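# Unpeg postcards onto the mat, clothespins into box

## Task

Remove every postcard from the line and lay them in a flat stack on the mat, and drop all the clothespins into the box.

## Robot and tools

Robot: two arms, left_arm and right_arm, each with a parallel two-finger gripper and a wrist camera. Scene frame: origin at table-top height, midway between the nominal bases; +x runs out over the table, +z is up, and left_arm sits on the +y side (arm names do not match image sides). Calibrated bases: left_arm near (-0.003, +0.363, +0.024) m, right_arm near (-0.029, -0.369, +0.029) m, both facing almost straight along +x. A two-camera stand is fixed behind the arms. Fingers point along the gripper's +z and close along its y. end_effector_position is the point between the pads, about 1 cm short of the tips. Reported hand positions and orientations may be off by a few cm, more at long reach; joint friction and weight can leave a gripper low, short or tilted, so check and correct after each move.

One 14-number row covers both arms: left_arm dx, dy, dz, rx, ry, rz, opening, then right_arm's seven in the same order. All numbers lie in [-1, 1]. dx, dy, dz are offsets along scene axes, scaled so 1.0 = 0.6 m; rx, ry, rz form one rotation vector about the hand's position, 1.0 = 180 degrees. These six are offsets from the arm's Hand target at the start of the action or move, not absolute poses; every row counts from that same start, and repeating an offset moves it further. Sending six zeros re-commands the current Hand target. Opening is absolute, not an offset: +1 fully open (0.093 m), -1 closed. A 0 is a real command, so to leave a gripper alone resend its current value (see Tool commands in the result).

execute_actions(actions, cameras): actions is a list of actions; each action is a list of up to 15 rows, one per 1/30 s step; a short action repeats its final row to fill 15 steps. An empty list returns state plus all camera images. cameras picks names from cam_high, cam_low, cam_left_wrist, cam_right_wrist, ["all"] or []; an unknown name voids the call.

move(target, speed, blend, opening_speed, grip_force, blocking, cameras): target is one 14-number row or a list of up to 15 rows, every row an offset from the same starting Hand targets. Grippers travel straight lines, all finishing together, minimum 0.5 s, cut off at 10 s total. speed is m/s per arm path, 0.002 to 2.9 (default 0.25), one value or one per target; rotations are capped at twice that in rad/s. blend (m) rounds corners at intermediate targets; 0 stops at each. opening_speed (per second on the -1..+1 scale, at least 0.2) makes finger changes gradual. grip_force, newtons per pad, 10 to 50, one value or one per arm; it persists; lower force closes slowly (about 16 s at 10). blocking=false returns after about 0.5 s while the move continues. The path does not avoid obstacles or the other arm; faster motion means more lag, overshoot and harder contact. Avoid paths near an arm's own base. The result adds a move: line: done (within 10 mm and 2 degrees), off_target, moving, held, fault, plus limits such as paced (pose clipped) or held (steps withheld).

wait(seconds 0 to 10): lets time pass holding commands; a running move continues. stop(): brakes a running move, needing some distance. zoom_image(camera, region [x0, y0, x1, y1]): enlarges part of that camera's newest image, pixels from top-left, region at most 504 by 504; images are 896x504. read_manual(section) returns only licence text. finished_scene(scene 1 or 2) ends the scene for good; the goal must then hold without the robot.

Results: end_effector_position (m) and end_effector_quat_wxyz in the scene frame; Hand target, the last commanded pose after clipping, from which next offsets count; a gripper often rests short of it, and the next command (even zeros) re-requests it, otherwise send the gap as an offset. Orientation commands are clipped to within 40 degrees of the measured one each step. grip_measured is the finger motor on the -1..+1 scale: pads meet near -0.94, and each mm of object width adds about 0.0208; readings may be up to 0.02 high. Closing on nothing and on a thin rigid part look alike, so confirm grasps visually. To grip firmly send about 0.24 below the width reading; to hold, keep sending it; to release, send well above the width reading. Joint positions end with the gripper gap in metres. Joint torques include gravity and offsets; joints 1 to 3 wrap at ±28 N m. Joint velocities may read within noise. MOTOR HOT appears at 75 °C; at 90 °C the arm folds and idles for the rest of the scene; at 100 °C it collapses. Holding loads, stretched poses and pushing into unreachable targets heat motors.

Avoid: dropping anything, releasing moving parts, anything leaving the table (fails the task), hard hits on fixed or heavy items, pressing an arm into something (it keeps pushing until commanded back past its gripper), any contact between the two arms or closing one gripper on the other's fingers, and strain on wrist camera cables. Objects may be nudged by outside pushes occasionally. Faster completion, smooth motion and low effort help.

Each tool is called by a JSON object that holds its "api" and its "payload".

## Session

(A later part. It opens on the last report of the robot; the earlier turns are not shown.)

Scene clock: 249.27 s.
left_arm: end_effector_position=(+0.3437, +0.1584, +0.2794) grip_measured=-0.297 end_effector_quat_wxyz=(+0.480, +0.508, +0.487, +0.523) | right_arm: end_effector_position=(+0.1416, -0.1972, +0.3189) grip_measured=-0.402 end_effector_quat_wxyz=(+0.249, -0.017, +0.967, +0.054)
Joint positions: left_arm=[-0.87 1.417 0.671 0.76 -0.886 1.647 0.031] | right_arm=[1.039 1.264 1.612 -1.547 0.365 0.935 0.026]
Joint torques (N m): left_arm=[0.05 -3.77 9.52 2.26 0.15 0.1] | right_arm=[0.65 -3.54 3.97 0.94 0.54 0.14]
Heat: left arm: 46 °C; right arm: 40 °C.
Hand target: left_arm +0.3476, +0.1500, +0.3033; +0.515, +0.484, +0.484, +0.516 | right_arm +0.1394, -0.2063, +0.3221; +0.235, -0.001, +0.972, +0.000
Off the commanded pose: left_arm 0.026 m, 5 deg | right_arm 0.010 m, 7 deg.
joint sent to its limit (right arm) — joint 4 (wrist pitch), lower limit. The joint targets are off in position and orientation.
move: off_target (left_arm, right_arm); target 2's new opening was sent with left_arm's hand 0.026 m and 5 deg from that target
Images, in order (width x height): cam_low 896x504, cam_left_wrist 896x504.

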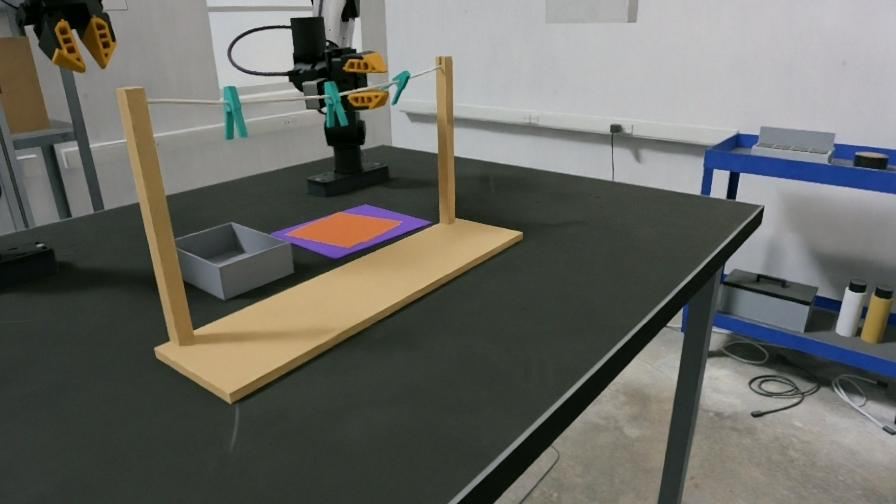

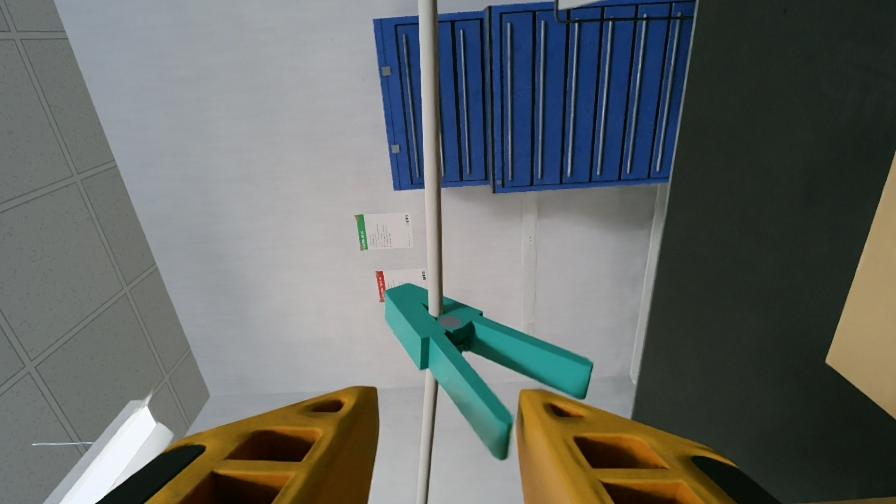

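{"api": "move", "payload": {"target": [[-0.06,0,0,0,0,0,-0.3,0,0,0,0,0,0,-0.4],[-0.06,-0.008,-0.02,0,0,0,1,0,0,0,0,0,0,-0.4],[0.03,-0.008,-0.02,0,0,0,1,0,0,0,0,0,0,-0.4]], "speed": 0.12, "cameras": ["cam_left_wrist","cam_low"]}}

Scene clock: 253.73 s.
left_arm: end_effector_position=(+0.3603, +0.1546, +0.2635) grip_measured=+1.000 end_effector_quat_wxyz=(+0.468, +0.521, +0.483, +0.526) | right_arm: end_effector_position=(+0.1416, -0.1972, +0.3189) grip_measured=-0.402 end_effector_quat_wxyz=(+0.249, -0.017, +0.967, +0.054)
Joint positions: left_arm=[-0.835 1.499 0.693 0.794 -0.851 1.658 0.093] | right_arm=[1.039 1.264 1.612 -1.547 0.365 0.935 0.026]
Joint torques (N m): left_arm=[-0.05 -4.27 9.46 2.49 0.12 -0.12] | right_arm=[0.64 -3.52 4.01 0.93 0.55 0.16]
Heat: left arm: 47 °C; right arm: 39 °C.
Hand target: left_arm +0.3656, +0.1452, +0.2913; +0.515, +0.484, +0.484, +0.516 | right_arm +0.1394, -0.2063, +0.3221; +0.235, -0.001, +0.972, +0.000
Off the commanded pose: left_arm 0.030 m, 7 deg | right_arm 0.010 m, 7 deg.
joint sent to its limit (right arm) — joint 4 (wrist pitch), lower limit. The joint targets are off in position and orientation.
move: off_target (left_arm, right_arm); target 2's new opening was sent with left_arm's hand 0.007 m and 3 deg from that target
Images, in order (width x height): cam_low 896x504, cam_left_wrist 896x504.

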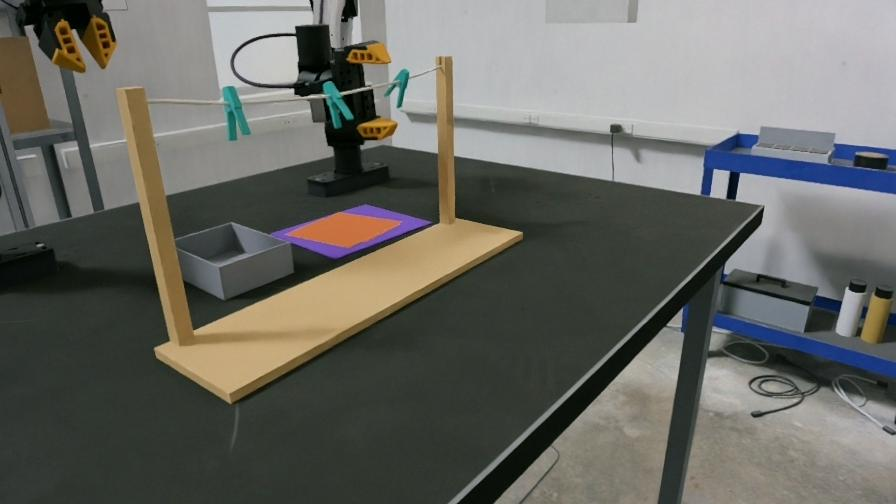

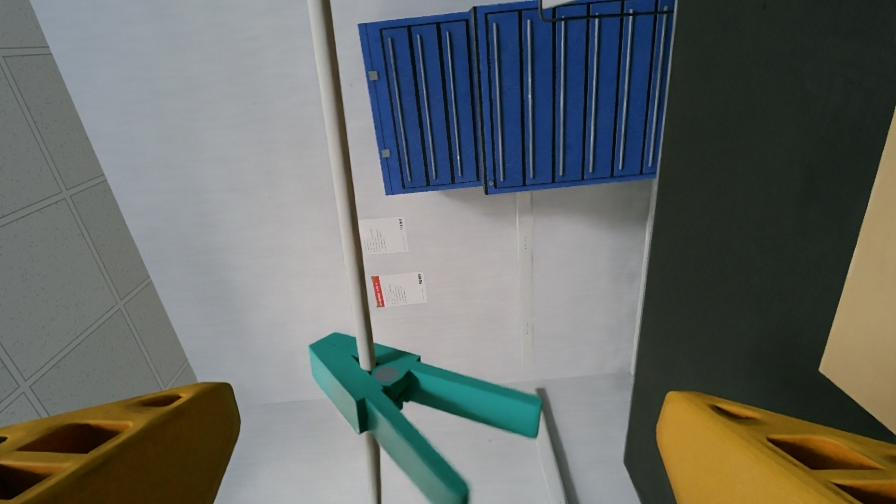

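{"api": "move", "payload": {"target": [[0.005,-0.008,0.08,0,0,0,1,0,0,0,0,0,0,-0.4]], "speed": 0.08, "cameras": ["cam_left_wrist","cam_low"]}}

Scene clock: 255.50 s.
left_arm: end_effector_position=(+0.3701, +0.1439, +0.3151) grip_measured=+1.000 end_effector_quat_wxyz=(+0.493, +0.495, +0.485, +0.526) | right_arm: end_effector_position=(+0.1416, -0.1972, +0.3189) grip_measured=-0.402 end_effector_quat_wxyz=(+0.249, -0.017, +0.967, +0.054)
Joint positions: left_arm=[-0.835 1.48 0.846 0.693 -0.851 1.658 0.093] | right_arm=[1.039 1.264 1.612 -1.547 0.365 0.935 0.026]
Joint torques (N m): left_arm=[-0.24 -7.46 9.84 1.49 0.13 -0.08] | right_arm=[0.61 -3.55 4.01 0.93 0.55 0.15]
Heat: left arm: 46 °C; right arm: 39 °C.
Hand target: left_arm +0.3686, +0.1404, +0.3393; +0.515, +0.484, +0.484, +0.516 | right_arm +0.1394, -0.2063, +0.3221; +0.235, -0.001, +0.972, +0.000
Off the commanded pose: left_arm 0.025 m, 3 deg | right_arm 0.010 m, 7 deg.
joint sent to its limit (right arm) — joint 4 (wrist pitch), lower limit. The joint targets are off in position and orientation.
move: off_target (left_arm, right_arm)
Images, in order (width x height): cam_low 896x504, cam_left_wrist 896x504.

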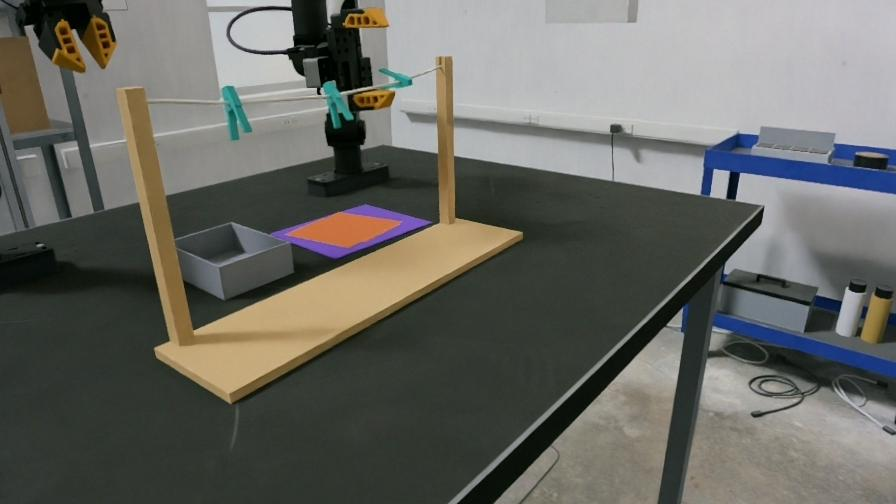

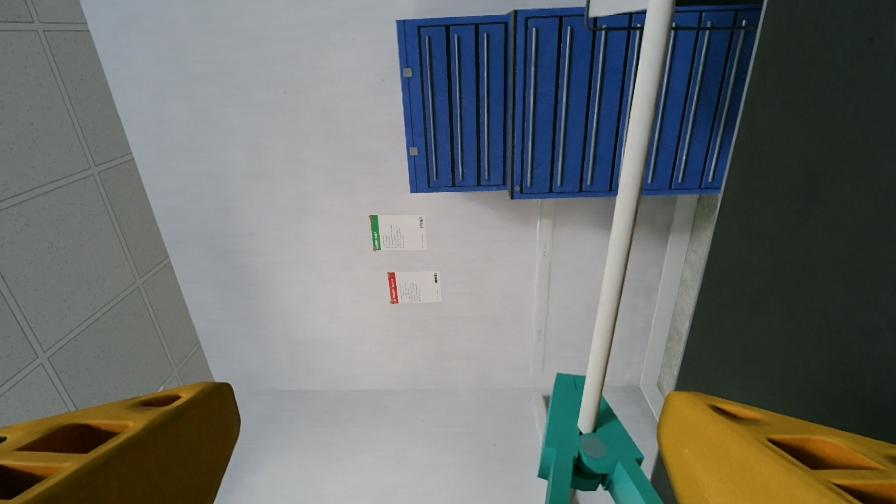

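{"api": "move", "payload": {"target": [[-0.04,0.0,-0.05,0,0,0,-0.2,0,0,0,0,0,0,-0.4]], "speed": 0.035, "opening_speed": 1.1, "cameras": ["cam_left_wrist","cam_low"]}}

Scene clock: 257.73 s.
left_arm: end_effector_position=(+0.3509, +0.1377, +0.2891) grip_measured=-0.197 end_effector_quat_wxyz=(+0.478, +0.519, +0.480, +0.523) | right_arm: end_effector_position=(+0.1416, -0.1972, +0.3189) grip_measured=-0.402 end_effector_quat_wxyz=(+0.249, -0.017, +0.967, +0.054)
Joint positions: left_arm=[-0.892 1.467 0.766 0.705 -0.892 1.658 0.036] | right_arm=[1.039 1.264 1.612 -1.547 0.365 0.935 0.026]
Joint torques (N m): left_arm=[-0.91 -7.35 5.19 2.51 -0.12 -0.05] | right_arm=[0.65 -3.6 4 0.93 0.55 0.15]
Heat: left arm: 47 °C; right arm: 38 °C.
Hand target: left_arm +0.3446, +0.1404, +0.3093; +0.515, +0.484, +0.484, +0.516 | right_arm +0.1394, -0.2063, +0.3221; +0.235, -0.001, +0.972, +0.000
Off the commanded pose: left_arm 0.021 m, 6 deg | right_arm 0.010 m, 7 deg.
joint sent to its limit (right arm) — joint 4 (wrist pitch), lower limit. The joint targets are off in position and orientation.
move: off_target (left_arm, right_arm)
Images, in order (width x height): cam_low 896x504, cam_left_wrist 896x504.

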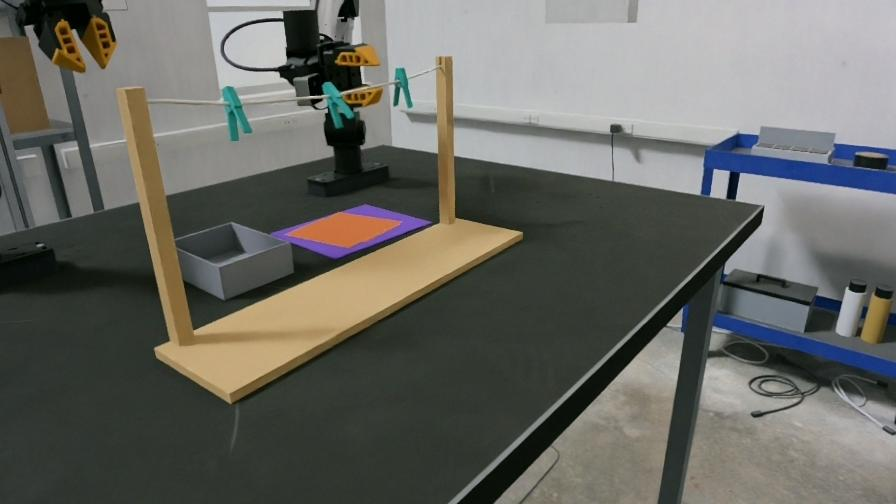

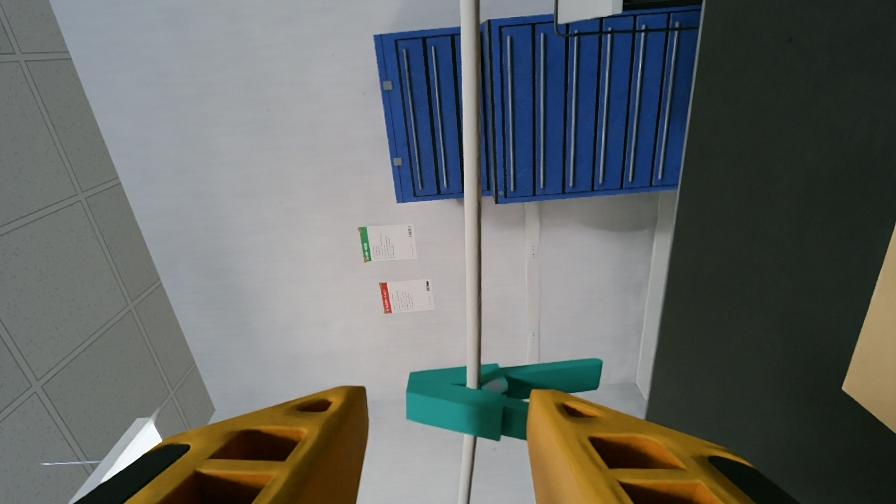

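{"api": "move", "payload": {"target": [[-0.1,0.01,0,0,0,0,-0.2,0,0,0,0,0,0,-0.4],[-0.1,0.01,-0.025,0,0,0,1,0,0,0,0,0,0,-0.4]], "speed": 0.1, "cameras": ["cam_left_wrist"]}}

{"api": "wait", "payload": {"seconds": 1.0, "cameras": ["cam_left_wrist"]}}

Scene clock: 261.13 s.
left_arm: end_effector_position=(+0.2858, +0.1454, +0.2902) grip_measured=+1.000 end_effector_quat_wxyz=(+0.499, +0.501, +0.481, +0.519) | right_arm: end_effector_position=(+0.1416, -0.1972, +0.3189) grip_measured=-0.402 end_effector_quat_wxyz=(+0.249, -0.017, +0.967, +0.054)
Joint positions: left_arm=[-1.073 1.302 0.594 0.78 -1.065 1.675 0.093] | right_arm=[1.039 1.264 1.612 -1.547 0.365 0.935 0.026]
Joint torques (N m): left_arm=[-0.81 -2.95 4.97 2.34 -0.09 0.15] | right_arm=[0.65 -3.52 4 0.94 0.56 0.15]
Heat: left arm: 47 °C; right arm: 38 °C.
Hand target: left_arm +0.2846, +0.1464, +0.2943; +0.515, +0.484, +0.484, +0.516 | right_arm +0.1394, -0.2063, +0.3221; +0.235, -0.001, +0.972, +0.000
Off the commanded pose: left_arm 0.004 m, 3 deg | right_arm 0.010 m, 7 deg.
joint sent to its limit (right arm) — joint 4 (wrist pitch), lower limit. The joint targets are off in position and orientation.
move: off_target (left_arm, right_arm); target 2's new opening was sent with left_arm's hand 0.005 m and 3 deg from that target
Images, in order (width x height): cam_left_wrist 896x504.

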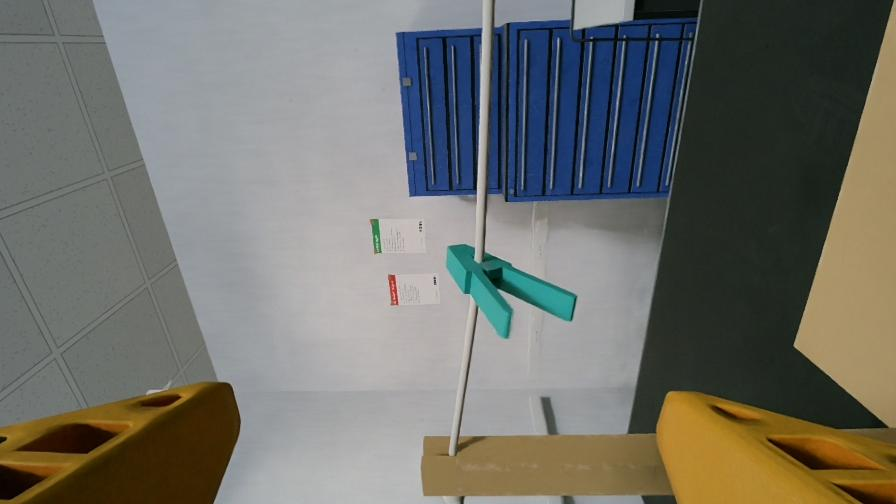

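Scene clock: 262.13 s.
left_arm: end_effector_position=(+0.2858, +0.1454, +0.2902) grip_measured=+1.000 end_effector_quat_wxyz=(+0.499, +0.501, +0.481, +0.519) | right_arm: end_effector_position=(+0.1416, -0.1972, +0.3189) grip_measured=-0.402 end_effector_quat_wxyz=(+0.249, -0.017, +0.967, +0.054)
Joint positions: left_arm=[-1.073 1.302 0.594 0.78 -1.065 1.675 0.093] | right_arm=[1.039 1.264 1.612 -1.547 0.365 0.935 0.026]
Joint torques (N m): left_arm=[-0.84 -2.95 4.98 2.36 -0.09 0.14] | right_arm=[0.65 -3.55 4 0.93 0.54 0.15]
Heat: left arm: 47 °C; right arm: 38 °C.
Hand target: left_arm +0.2846, +0.1464, +0.2943; +0.515, +0.484, +0.484, +0.516 | right_arm +0.1394, -0.2063, +0.3221; +0.235, -0.001, +0.972, +0.000
Tool commands: left_gripper/opening=+1.0 right_gripper/opening=-0.4
Off the commanded pose: left_arm 0.004 m, 3 deg | right_arm 0.010 m, 7 deg.
wait: 1.00 s; at rest by 0.17 s
Images, in order (width x height): cam_left_wrist 896x504.

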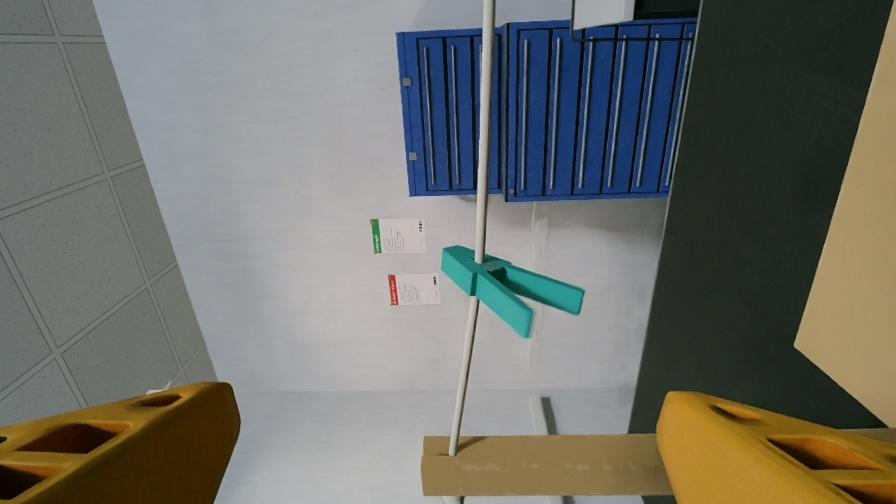

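{"api": "move", "payload": {"target": [[0.138,0,-0.005,0,0,0,1,0,0,0,0,0,0,-0.4]], "speed": 0.12, "cameras": ["cam_left_wrist"]}}

{"api": "move", "payload": {"target": [[0.005,-0.008,0.075,0,0,0,1,0,0,0,0,0,0,-0.4],[-0.03,-0.004,0.075,0,0,0,1,0,0,0,0,0,0,-0.4]], "speed": [0.08,0.04], "cameras": ["cam_left_wrist","cam_low"]}}

Scene clock: 264.03 s.
left_arm: end_effector_position=(+0.3620, +0.1560, +0.2623) grip_measured=+1.000 end_effector_quat_wxyz=(+0.463, +0.525, +0.481, +0.528) | right_arm: end_effector_position=(+0.1416, -0.1972, +0.3189) grip_measured=-0.402 end_effector_quat_wxyz=(+0.249, -0.017, +0.967, +0.054)
Joint positions: left_arm=[-0.827 1.499 0.694 0.785 -0.843 1.664 0.093] | right_arm=[1.039 1.264 1.612 -1.547 0.365 0.935 0.026]
Joint torques (N m): left_arm=[0.05 -4.27 9.46 2.56 0.13 -0.2] | right_arm=[0.64 -3.58 4.01 0.93 0.56 0.16]
Heat: left arm: 48 °C; right arm: 38 °C.
Hand target: left_arm +0.3674, +0.1464, +0.2913; +0.515, +0.484, +0.484, +0.516 | right_arm +0.1394, -0.2063, +0.3221; +0.235, -0.001, +0.972, +0.000
Off the commanded pose: left_arm 0.031 m, 8 deg | right_arm 0.010 m, 7 deg.
joint sent to its limit (right arm) — joint 4 (wrist pitch), lower limit. The joint targets are off in position and orientation.
move: off_target (left_arm, right_arm)
Images, in order (width x height): cam_left_wrist 896x504.

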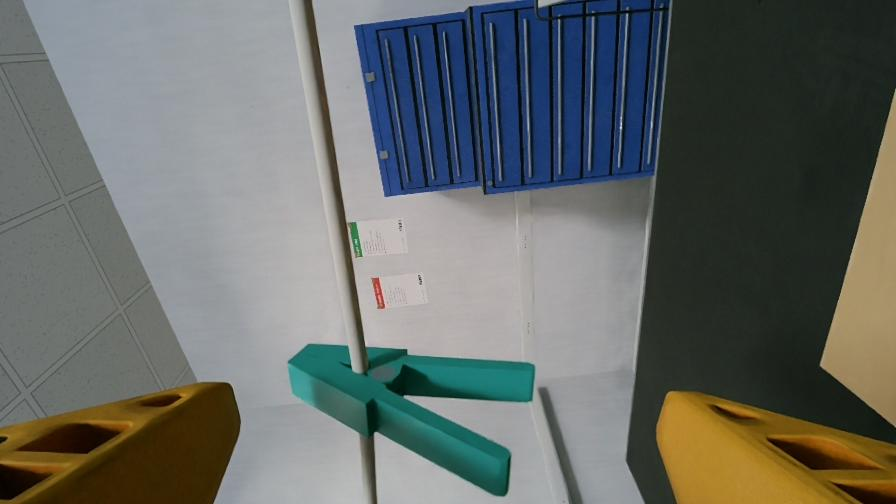

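Scene clock: 266.47 s.
left_arm: end_effector_position=(+0.3530, +0.1392, +0.3348) grip_measured=+1.000 end_effector_quat_wxyz=(+0.517, +0.483, +0.480, +0.519) | right_arm: end_effector_position=(+0.1416, -0.1972, +0.3189) grip_measured=-0.402 end_effector_quat_wxyz=(+0.249, -0.017, +0.967, +0.054)
Joint positions: left_arm=[-0.88 1.424 0.84 0.699 -0.87 1.664 0.093] | right_arm=[1.039 1.264 1.612 -1.547 0.365 0.935 0.026]
Joint torques (N m): left_arm=[-0.88 -7.01 5.72 1.48 -0.08 -0.09] | right_arm=[0.62 -3.54 3.99 0.93 0.54 0.14]
Heat: left arm: 47 °C; right arm: 38 °C.
Hand target: left_arm +0.3494, +0.1440, +0.3363; +0.515, +0.484, +0.484, +0.516 | right_arm +0.1394, -0.2063, +0.3221; +0.235, -0.001, +0.972, +0.000
Off the commanded pose: left_arm 0.006 m, 1 deg | right_arm 0.010 m, 7 deg.
joint sent to its limit (right arm) — joint 4 (wrist pitch), lower limit. The joint targets are off in position and orientation.
move: off_target (right_arm)
Images, in order (width x height): cam_low 896x504, cam_left_wrist 896x504.

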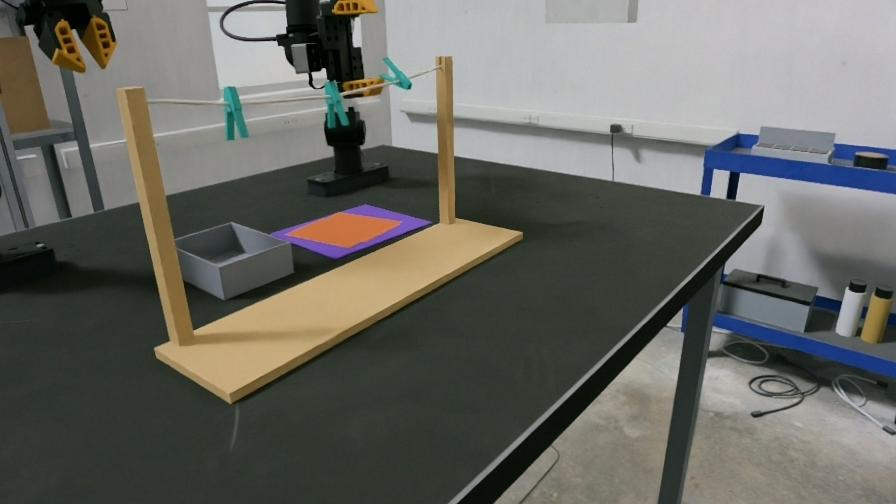

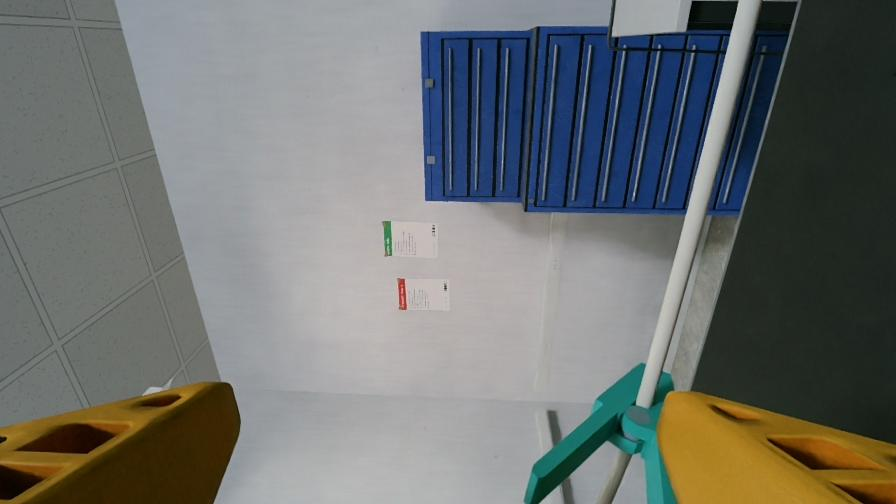

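{"api": "move", "payload": {"target": [[-0.005,0.0,-0.035,0,0,0,-0.6,0,0,0,0,0,0,-0.4]], "speed": 0.015, "opening_speed": 1.2, "cameras": ["cam_left_wrist","cam_low"]}}

Scene clock: 268.57 s.
left_arm: end_effector_position=(+0.3500, +0.1441, +0.3092) grip_measured=-0.597 end_effector_quat_wxyz=(+0.494, +0.503, +0.480, +0.523) | right_arm: end_effector_position=(+0.1416, -0.1972, +0.3189) grip_measured=-0.402 end_effector_quat_wxyz=(+0.249, -0.017, +0.967, +0.054)
Joint positions: left_arm=[-0.88 1.424 0.779 0.699 -0.878 1.664 0.017] | right_arm=[1.039 1.264 1.612 -1.547 0.365 0.935 0.026]
Joint torques (N m): left_arm=[-0.95 -5.09 5.27 2.3 -0.1 -0.12] | right_arm=[0.59 -3.62 3.99 0.94 0.54 0.15]
Heat: left arm: 47 °C; right arm: 38 °C.
Hand target: left_arm +0.3464, +0.1440, +0.3153; +0.515, +0.484, +0.484, +0.516 | right_arm +0.1394, -0.2063, +0.3221; +0.235, -0.001, +0.972, +0.000
Off the commanded pose: left_arm 0.007 m, 3 deg | right_arm 0.010 m, 7 deg.
joint sent to its limit (right arm) — joint 4 (wrist pitch), lower limit. The joint targets are off in position and orientation.
move: off_target (left_arm, right_arm)
Images, in order (width x height): cam_low 896x504, cam_left_wrist 896x504.

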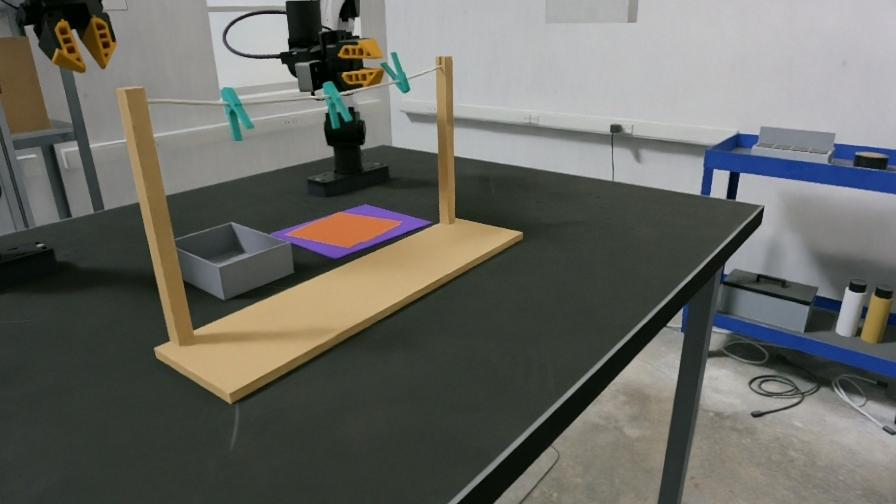

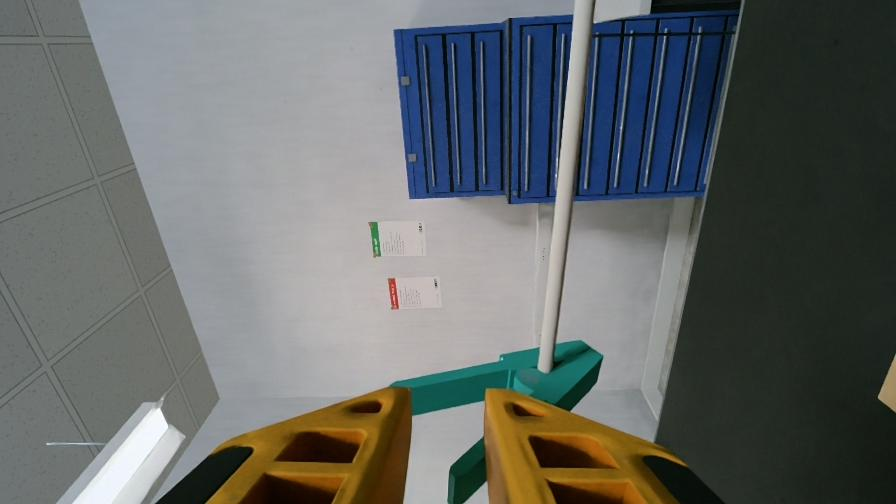

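{"api": "move", "payload": {"target": [[-0.1,0.0,0,0,0,0,-0.6,0,0,0,0,0,0,-0.4],[-0.1,0.0,-0.035,0,0,0,1,0,0,0,0,0,0,-0.4]], "speed": 0.1, "cameras": ["cam_left_wrist"]}}

{"api": "wait", "payload": {"seconds": 1.5, "cameras": ["cam_left_wrist"]}}

Scene clock: 273.10 s.
left_arm: end_effector_position=(+0.2877, +0.1436, +0.2909) grip_measured=+1.000 end_effector_quat_wxyz=(+0.499, +0.501, +0.481, +0.519) | right_arm: end_effector_position=(+0.1416, -0.1972, +0.3189) grip_measured=-0.402 end_effector_quat_wxyz=(+0.249, -0.017, +0.967, +0.054)
Joint positions: left_arm=[-1.07 1.312 0.604 0.783 -1.062 1.676 0.093] | right_arm=[1.039 1.264 1.612 -1.547 0.365 0.935 0.026]
Joint torques (N m): left_arm=[-0.79 -2.8 4.96 2.35 -0.09 0.13] | right_arm=[0.66 -3.63 3.99 0.92 0.55 0.16]
Heat: left arm: 48 °C; right arm: 37 °C.
Hand target: left_arm +0.2864, +0.1440, +0.2943; +0.515, +0.484, +0.484, +0.516 | right_arm +0.1394, -0.2063, +0.3221; +0.235, -0.001, +0.972, +0.000
Off the commanded pose: left_arm 0.004 m, 3 deg | right_arm 0.010 m, 7 deg.
joint sent to its limit (right arm) — joint 4 (wrist pitch), lower limit. The joint targets are off in position and orientation.
move: off_target (left_arm, right_arm); target 2's new opening was sent with left_arm's hand 0.004 m and 3 deg from that target
Images, in order (width x height): cam_left_wrist 896x504.

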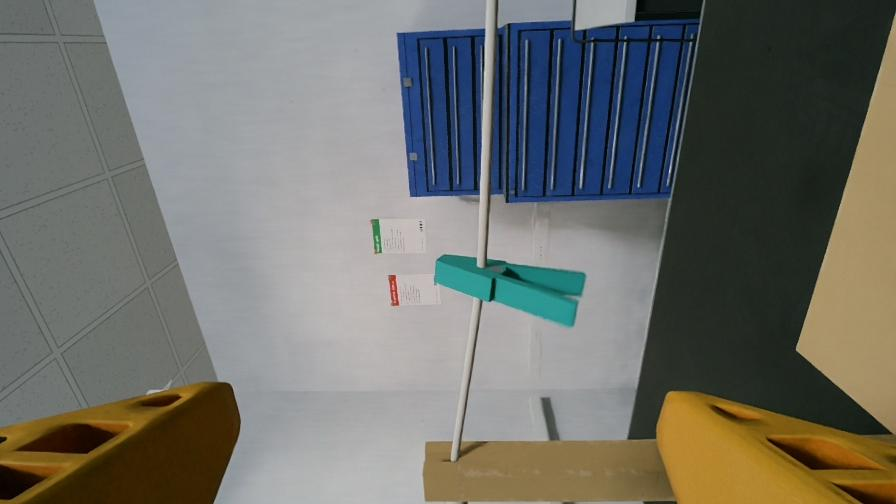

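Scene clock: 274.60 s.
left_arm: end_effector_position=(+0.2877, +0.1436, +0.2909) grip_measured=+1.000 end_effector_quat_wxyz=(+0.499, +0.501, +0.481, +0.519) | right_arm: end_effector_position=(+0.1416, -0.1972, +0.3189) grip_measured=-0.402 end_effector_quat_wxyz=(+0.249, -0.017, +0.967, +0.054)
Joint positions: left_arm=[-1.07 1.312 0.604 0.783 -1.062 1.676 0.093] | right_arm=[1.039 1.264 1.612 -1.547 0.365 0.935 0.026]
Joint torques (N m): left_arm=[-0.77 -2.81 4.96 2.37 -0.09 0.13] | right_arm=[0.62 -3.54 3.97 0.93 0.55 0.14]
Heat: left arm: 48 °C; right arm: 37 °C.
Hand target: left_arm +0.2864, +0.1440, +0.2943; +0.515, +0.484, +0.484, +0.516 | right_arm +0.1394, -0.2063, +0.3221; +0.235, -0.001, +0.972, +0.000
Tool commands: left_gripper/opening=+1.0 right_gripper/opening=-0.4
Off the commanded pose: left_arm 0.004 m, 3 deg | right_arm 0.010 m, 7 deg.
wait: 1.50 s; at rest by 0.17 s
Images, in order (width x height): cam_left_wrist 896x504.

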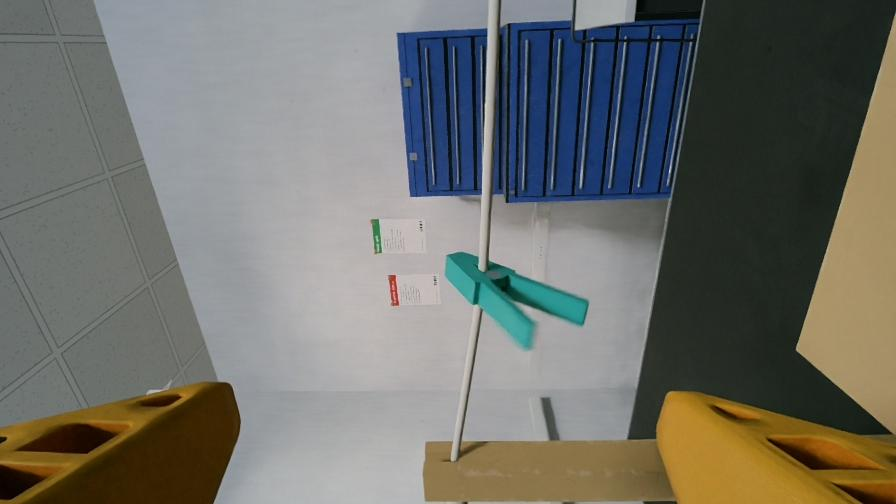

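{"api": "move", "payload": {"target": [[0.14,0.0,-0.005,0,0,0,1,0,0,0,0,0,0,-0.4],[0.142,-0.008,0.065,0,0,0,1,0,0,0,0,0,0,-0.4]], "speed": [0.12,0.08], "cameras": ["cam_left_wrist"]}}

Scene clock: 277.37 s.
left_arm: end_effector_position=(+0.3743, +0.1446, +0.3095) grip_measured=+1.000 end_effector_quat_wxyz=(+0.490, +0.496, +0.484, +0.528) | right_arm: end_effector_position=(+0.1416, -0.1972, +0.3189) grip_measured=-0.402 end_effector_quat_wxyz=(+0.249, -0.017, +0.967, +0.054)
Joint positions: left_arm=[-0.824 1.499 0.84 0.719 -0.843 1.664 0.093] | right_arm=[1.039 1.264 1.612 -1.547 0.365 0.935 0.026]
Joint torques (N m): left_arm=[-0.59 -7.54 9.78 1.5 0.1 -0.16] | right_arm=[0.64 -3.55 4.01 0.93 0.54 0.15]
Heat: left arm: 48 °C; right arm: 37 °C.
Hand target: left_arm +0.3716, +0.1392, +0.3333; +0.515, +0.484, +0.484, +0.516 | right_arm +0.1394, -0.2063, +0.3221; +0.235, -0.001, +0.972, +0.000
Off the commanded pose: left_arm 0.025 m, 3 deg | right_arm 0.010 m, 7 deg.
joint sent to its limit (right arm) — joint 4 (wrist pitch), lower limit. The joint targets are off in position and orientation.
move: off_target (left_arm, right_arm)
Images, in order (width x height): cam_left_wrist 896x504.

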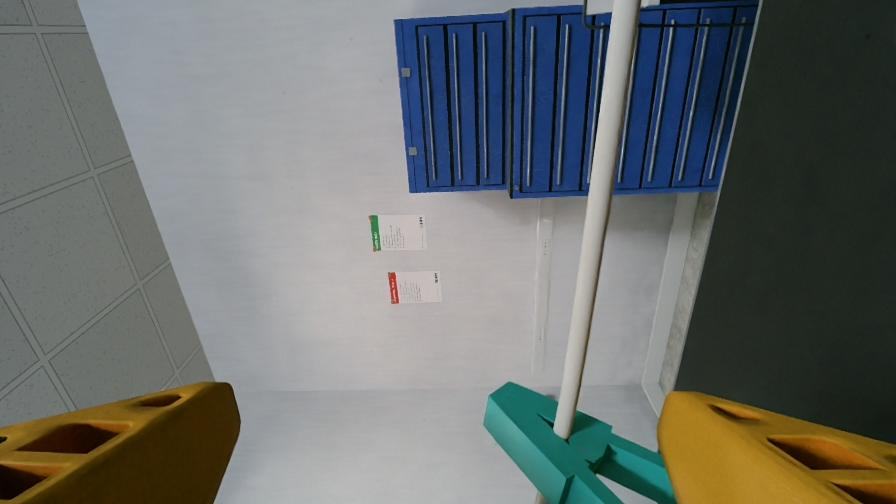

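{"api": "move", "payload": {"target": [[-0.028,0.0,0.015,0,0,0,1,0,0,0,0,0,0,-0.4]], "speed": 0.06, "cameras": ["cam_left_wrist","cam_low"]}}

Scene clock: 278.80 s.
left_arm: end_effector_position=(+0.3569, +0.1369, +0.3230) grip_measured=+1.000 end_effector_quat_wxyz=(+0.502, +0.497, +0.479, +0.521) | right_arm: end_effector_position=(+0.1416, -0.1972, +0.3189) grip_measured=-0.402 end_effector_quat_wxyz=(+0.249, -0.017, +0.967, +0.054)
Joint positions: left_arm=[-0.875 1.446 0.84 0.679 -0.867 1.664 0.093] | right_arm=[1.039 1.264 1.612 -1.547 0.365 0.935 0.026]
Joint torques (N m): left_arm=[-0.88 -7.3 8.95 1.49 -0.1 -0.09] | right_arm=[0.58 -3.58 4.01 0.94 0.55 0.14]
Heat: left arm: 48 °C; right arm: 37 °C.
Hand target: left_arm +0.3548, +0.1392, +0.3423; +0.515, +0.484, +0.484, +0.516 | right_arm +0.1394, -0.2063, +0.3221; +0.235, -0.001, +0.972, +0.000
Off the commanded pose: left_arm 0.020 m, 2 deg | right_arm 0.010 m, 7 deg.
joint sent to its limit (right arm) — joint 4 (wrist pitch), lower limit. The joint targets are off in position and orientation.
move: off_target (left_arm, right_arm)
Images, in order (width x height): cam_low 896x504, cam_left_wrist 896x504.

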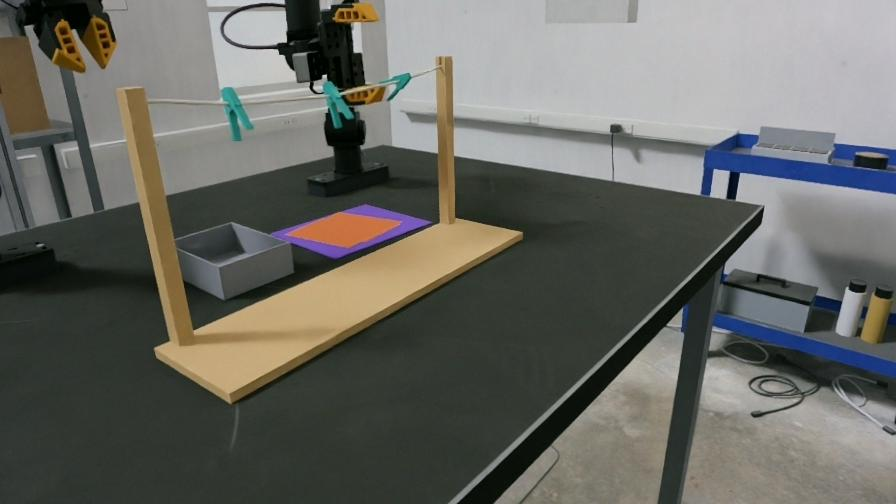

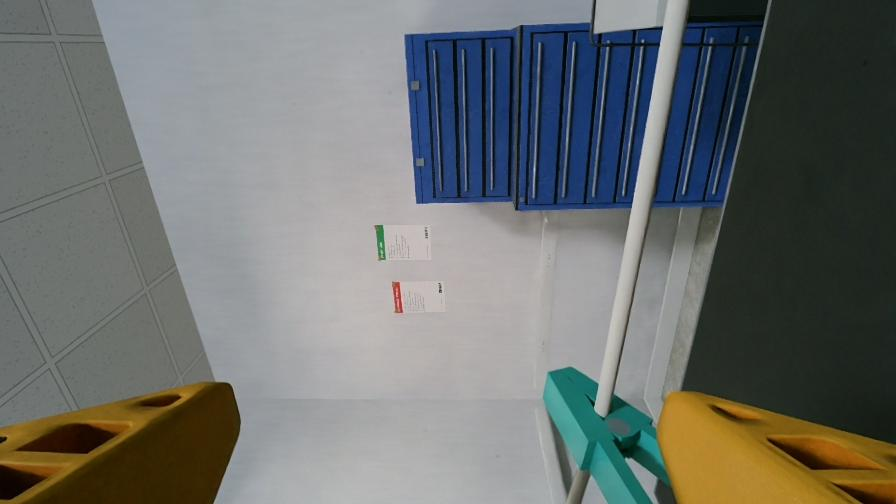

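{"api": "move", "payload": {"target": [[0,0.0,-0.01,0,0,0,-0.7,0,0,0,0,0,0,-0.4]], "speed": 0.02, "opening_speed": 1.5, "cameras": ["cam_left_wrist","cam_low"]}}

Scene clock: 280.57 s.
left_arm: end_effector_position=(+0.3569, +0.1369, +0.3230) grip_measured=-0.697 end_effector_quat_wxyz=(+0.502, +0.497, +0.479, +0.521) | right_arm: end_effector_position=(+0.1416, -0.1972, +0.3189) grip_measured=-0.402 end_effector_quat_wxyz=(+0.249, -0.017, +0.967, +0.054)
Joint positions: left_arm=[-0.875 1.446 0.84 0.679 -0.867 1.664 0.012] | right_arm=[1.039 1.264 1.612 -1.547 0.365 0.935 0.026]
Joint torques (N m): left_arm=[-0.9 -6.61 7.68 1.71 -0.09 -0.11] | right_arm=[0.68 -3.56 4.04 0.92 0.55 0.15]
Heat: left arm: 48 °C; right arm: 37 °C.
Hand target: left_arm +0.3548, +0.1392, +0.3363; +0.515, +0.484, +0.484, +0.516 | right_arm +0.1394, -0.2063, +0.3221; +0.235, -0.001, +0.972, +0.000
Off the commanded pose: left_arm 0.014 m, 2 deg | right_arm 0.010 m, 7 deg.
joint sent to its limit (right arm) — joint 4 (wrist pitch), lower limit. The joint targets are off in position and orientation.
move: off_target (left_arm, right_arm)
Images, in order (width x height): cam_low 896x504, cam_left_wrist 896x504.

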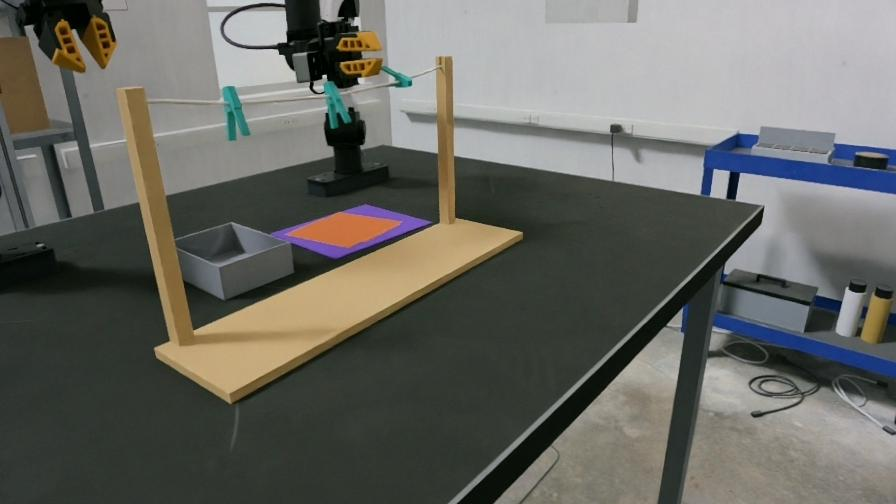

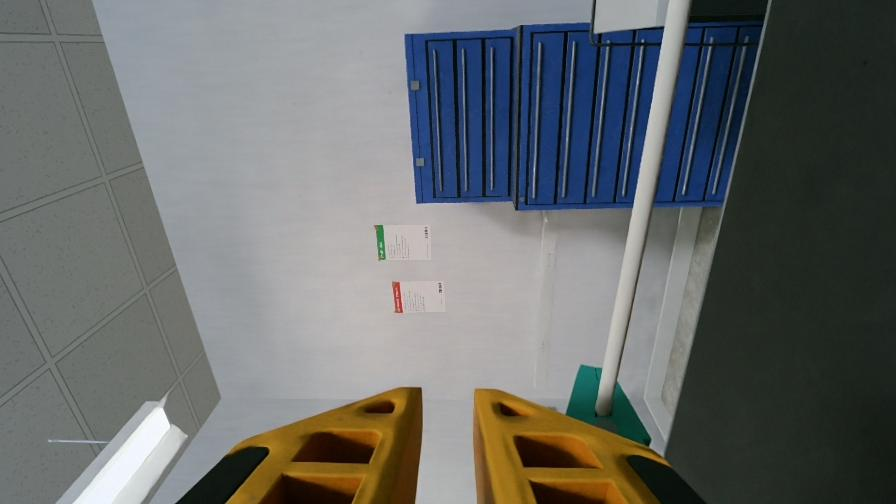

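{"api": "move", "payload": {"target": [[-0.1,0.01,0,0,0,0,-0.7,0,0,0,0,0,0,-0.4],[-0.114,0.02,-0.07,0,0,0,1,0,0,0,0,0,0,-0.4]], "speed": 0.1}}

{"api": "wait", "payload": {"seconds": 2.5, "cameras": ["cam_left_wrist"]}}

Scene clock: 284.77 s.
left_arm: end_effector_position=(+0.2900, +0.1535, +0.2907) grip_measured=+1.000 end_effector_quat_wxyz=(+0.495, +0.499, +0.483, +0.522) | right_arm: end_effector_position=(+0.1416, -0.1972, +0.3189) grip_measured=-0.402 end_effector_quat_wxyz=(+0.249, -0.017, +0.967, +0.054)
Joint positions: left_arm=[-1.045 1.285 0.585 0.771 -1.048 1.675 0.093] | right_arm=[1.039 1.264 1.612 -1.547 0.365 0.935 0.026]
Joint torques (N m): left_arm=[-0.96 -2.84 4.97 2.37 -0.1 0.1] | right_arm=[0.61 -3.55 4 0.93 0.55 0.14]
Heat: left arm: 48 °C; right arm: 37 °C.
Hand target: left_arm +0.2864, +0.1512, +0.2943; +0.515, +0.484, +0.484, +0.516 | right_arm +0.1394, -0.2063, +0.3221; +0.235, -0.001, +0.972, +0.000
Off the commanded pose: left_arm 0.006 m, 3 deg | right_arm 0.010 m, 7 deg.
joint sent to its limit (right arm) — joint 4 (wrist pitch), lower limit. The joint targets are off in position and orientation.
move: off_target (left_arm, right_arm); target 2's new opening was sent with left_arm's hand 0.006 m and 3 deg from that target

Scene clock: 287.27 s.
left_arm: end_effector_position=(+0.2900, +0.1535, +0.2907) grip_measured=+1.000 end_effector_quat_wxyz=(+0.495, +0.499, +0.483, +0.522) | right_arm: end_effector_position=(+0.1416, -0.1972, +0.3189) grip_measured=-0.402 end_effector_quat_wxyz=(+0.249, -0.017, +0.967, +0.054)
Joint positions: left_arm=[-1.045 1.285 0.585 0.771 -1.048 1.675 0.093] | right_arm=[1.039 1.264 1.612 -1.547 0.365 0.935 0.026]
Joint torques (N m): left_arm=[-0.96 -2.82 4.97 2.37 -0.09 0.1] | right_arm=[0.65 -3.49 3.99 0.92 0.55 0.15]
Heat: left arm: 48 °C; right arm: 37 °C.
Hand target: left_arm +0.2864, +0.1512, +0.2943; +0.515, +0.484, +0.484, +0.516 | right_arm +0.1394, -0.2063, +0.3221; +0.235, -0.001, +0.972, +0.000
Tool commands: left_gripper/opening=+1.0 right_gripper/opening=-0.4
Off the commanded pose: left_arm 0.006 m, 3 deg | right_arm 0.010 m, 7 deg.
wait: 2.50 s; at rest by 0.17 s
Images, in order (width x height): cam_left_wrist 896x504.

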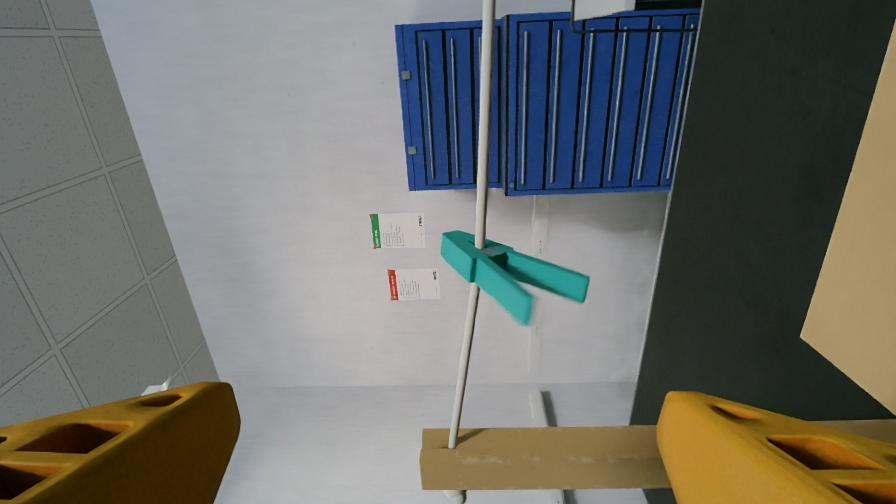

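{"api": "move", "payload": {"target": [[0.17,-0.004,-0.005,0,0,0,1,0,0,0,0,0,0,-0.4],[0.17,0.006,0.065,0,0,0,1,0,0,0,0,0,0,-0.4]], "speed": [0.12,0.08], "cameras": ["cam_left_wrist"]}}

Scene clock: 290.20 s.
left_arm: end_effector_position=(+0.3862, +0.1528, +0.3083) grip_measured=+1.000 end_effector_quat_wxyz=(+0.492, +0.502, +0.480, +0.524) | right_arm: end_effector_position=(+0.1416, -0.1972, +0.3189) grip_measured=-0.402 end_effector_quat_wxyz=(+0.249, -0.017, +0.967, +0.054)
Joint positions: left_arm=[-0.772 1.501 0.843 0.706 -0.775 1.658 0.093] | right_arm=[1.039 1.264 1.612 -1.547 0.365 0.935 0.026]
Joint torques (N m): left_arm=[0.2 -7.66 9.83 1.57 0.17 -0.21] | right_arm=[0.64 -3.58 4.03 0.94 0.54 0.14]
Heat: left arm: 48 °C; right arm: 37 °C.
Hand target: left_arm +0.3884, +0.1548, +0.3333; +0.515, +0.484, +0.484, +0.516 | right_arm +0.1394, -0.2063, +0.3221; +0.235, -0.001, +0.972, +0.000
Off the commanded pose: left_arm 0.025 m, 3 deg | right_arm 0.010 m, 7 deg.
joint sent to its limit (right arm) — joint 4 (wrist pitch), lower limit. The joint targets are off in position and orientation.
move: off_target (left_arm, right_arm)
Images, in order (width x height): cam_left_wrist 896x504.

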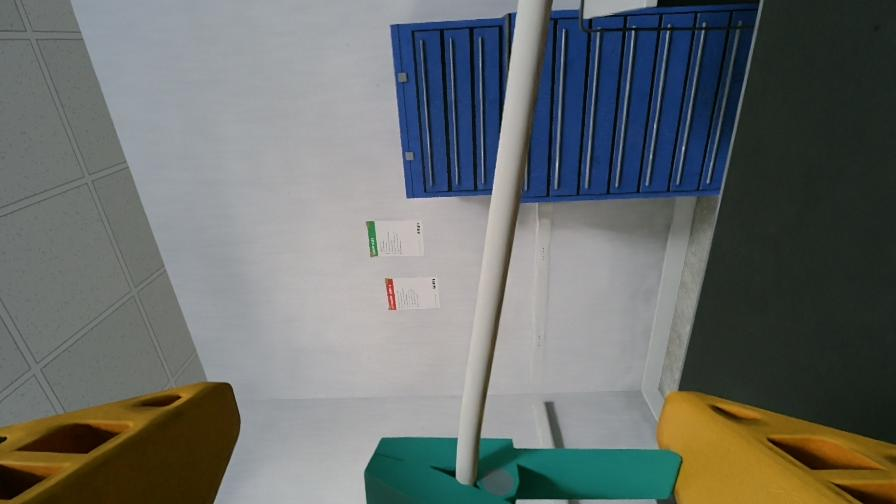

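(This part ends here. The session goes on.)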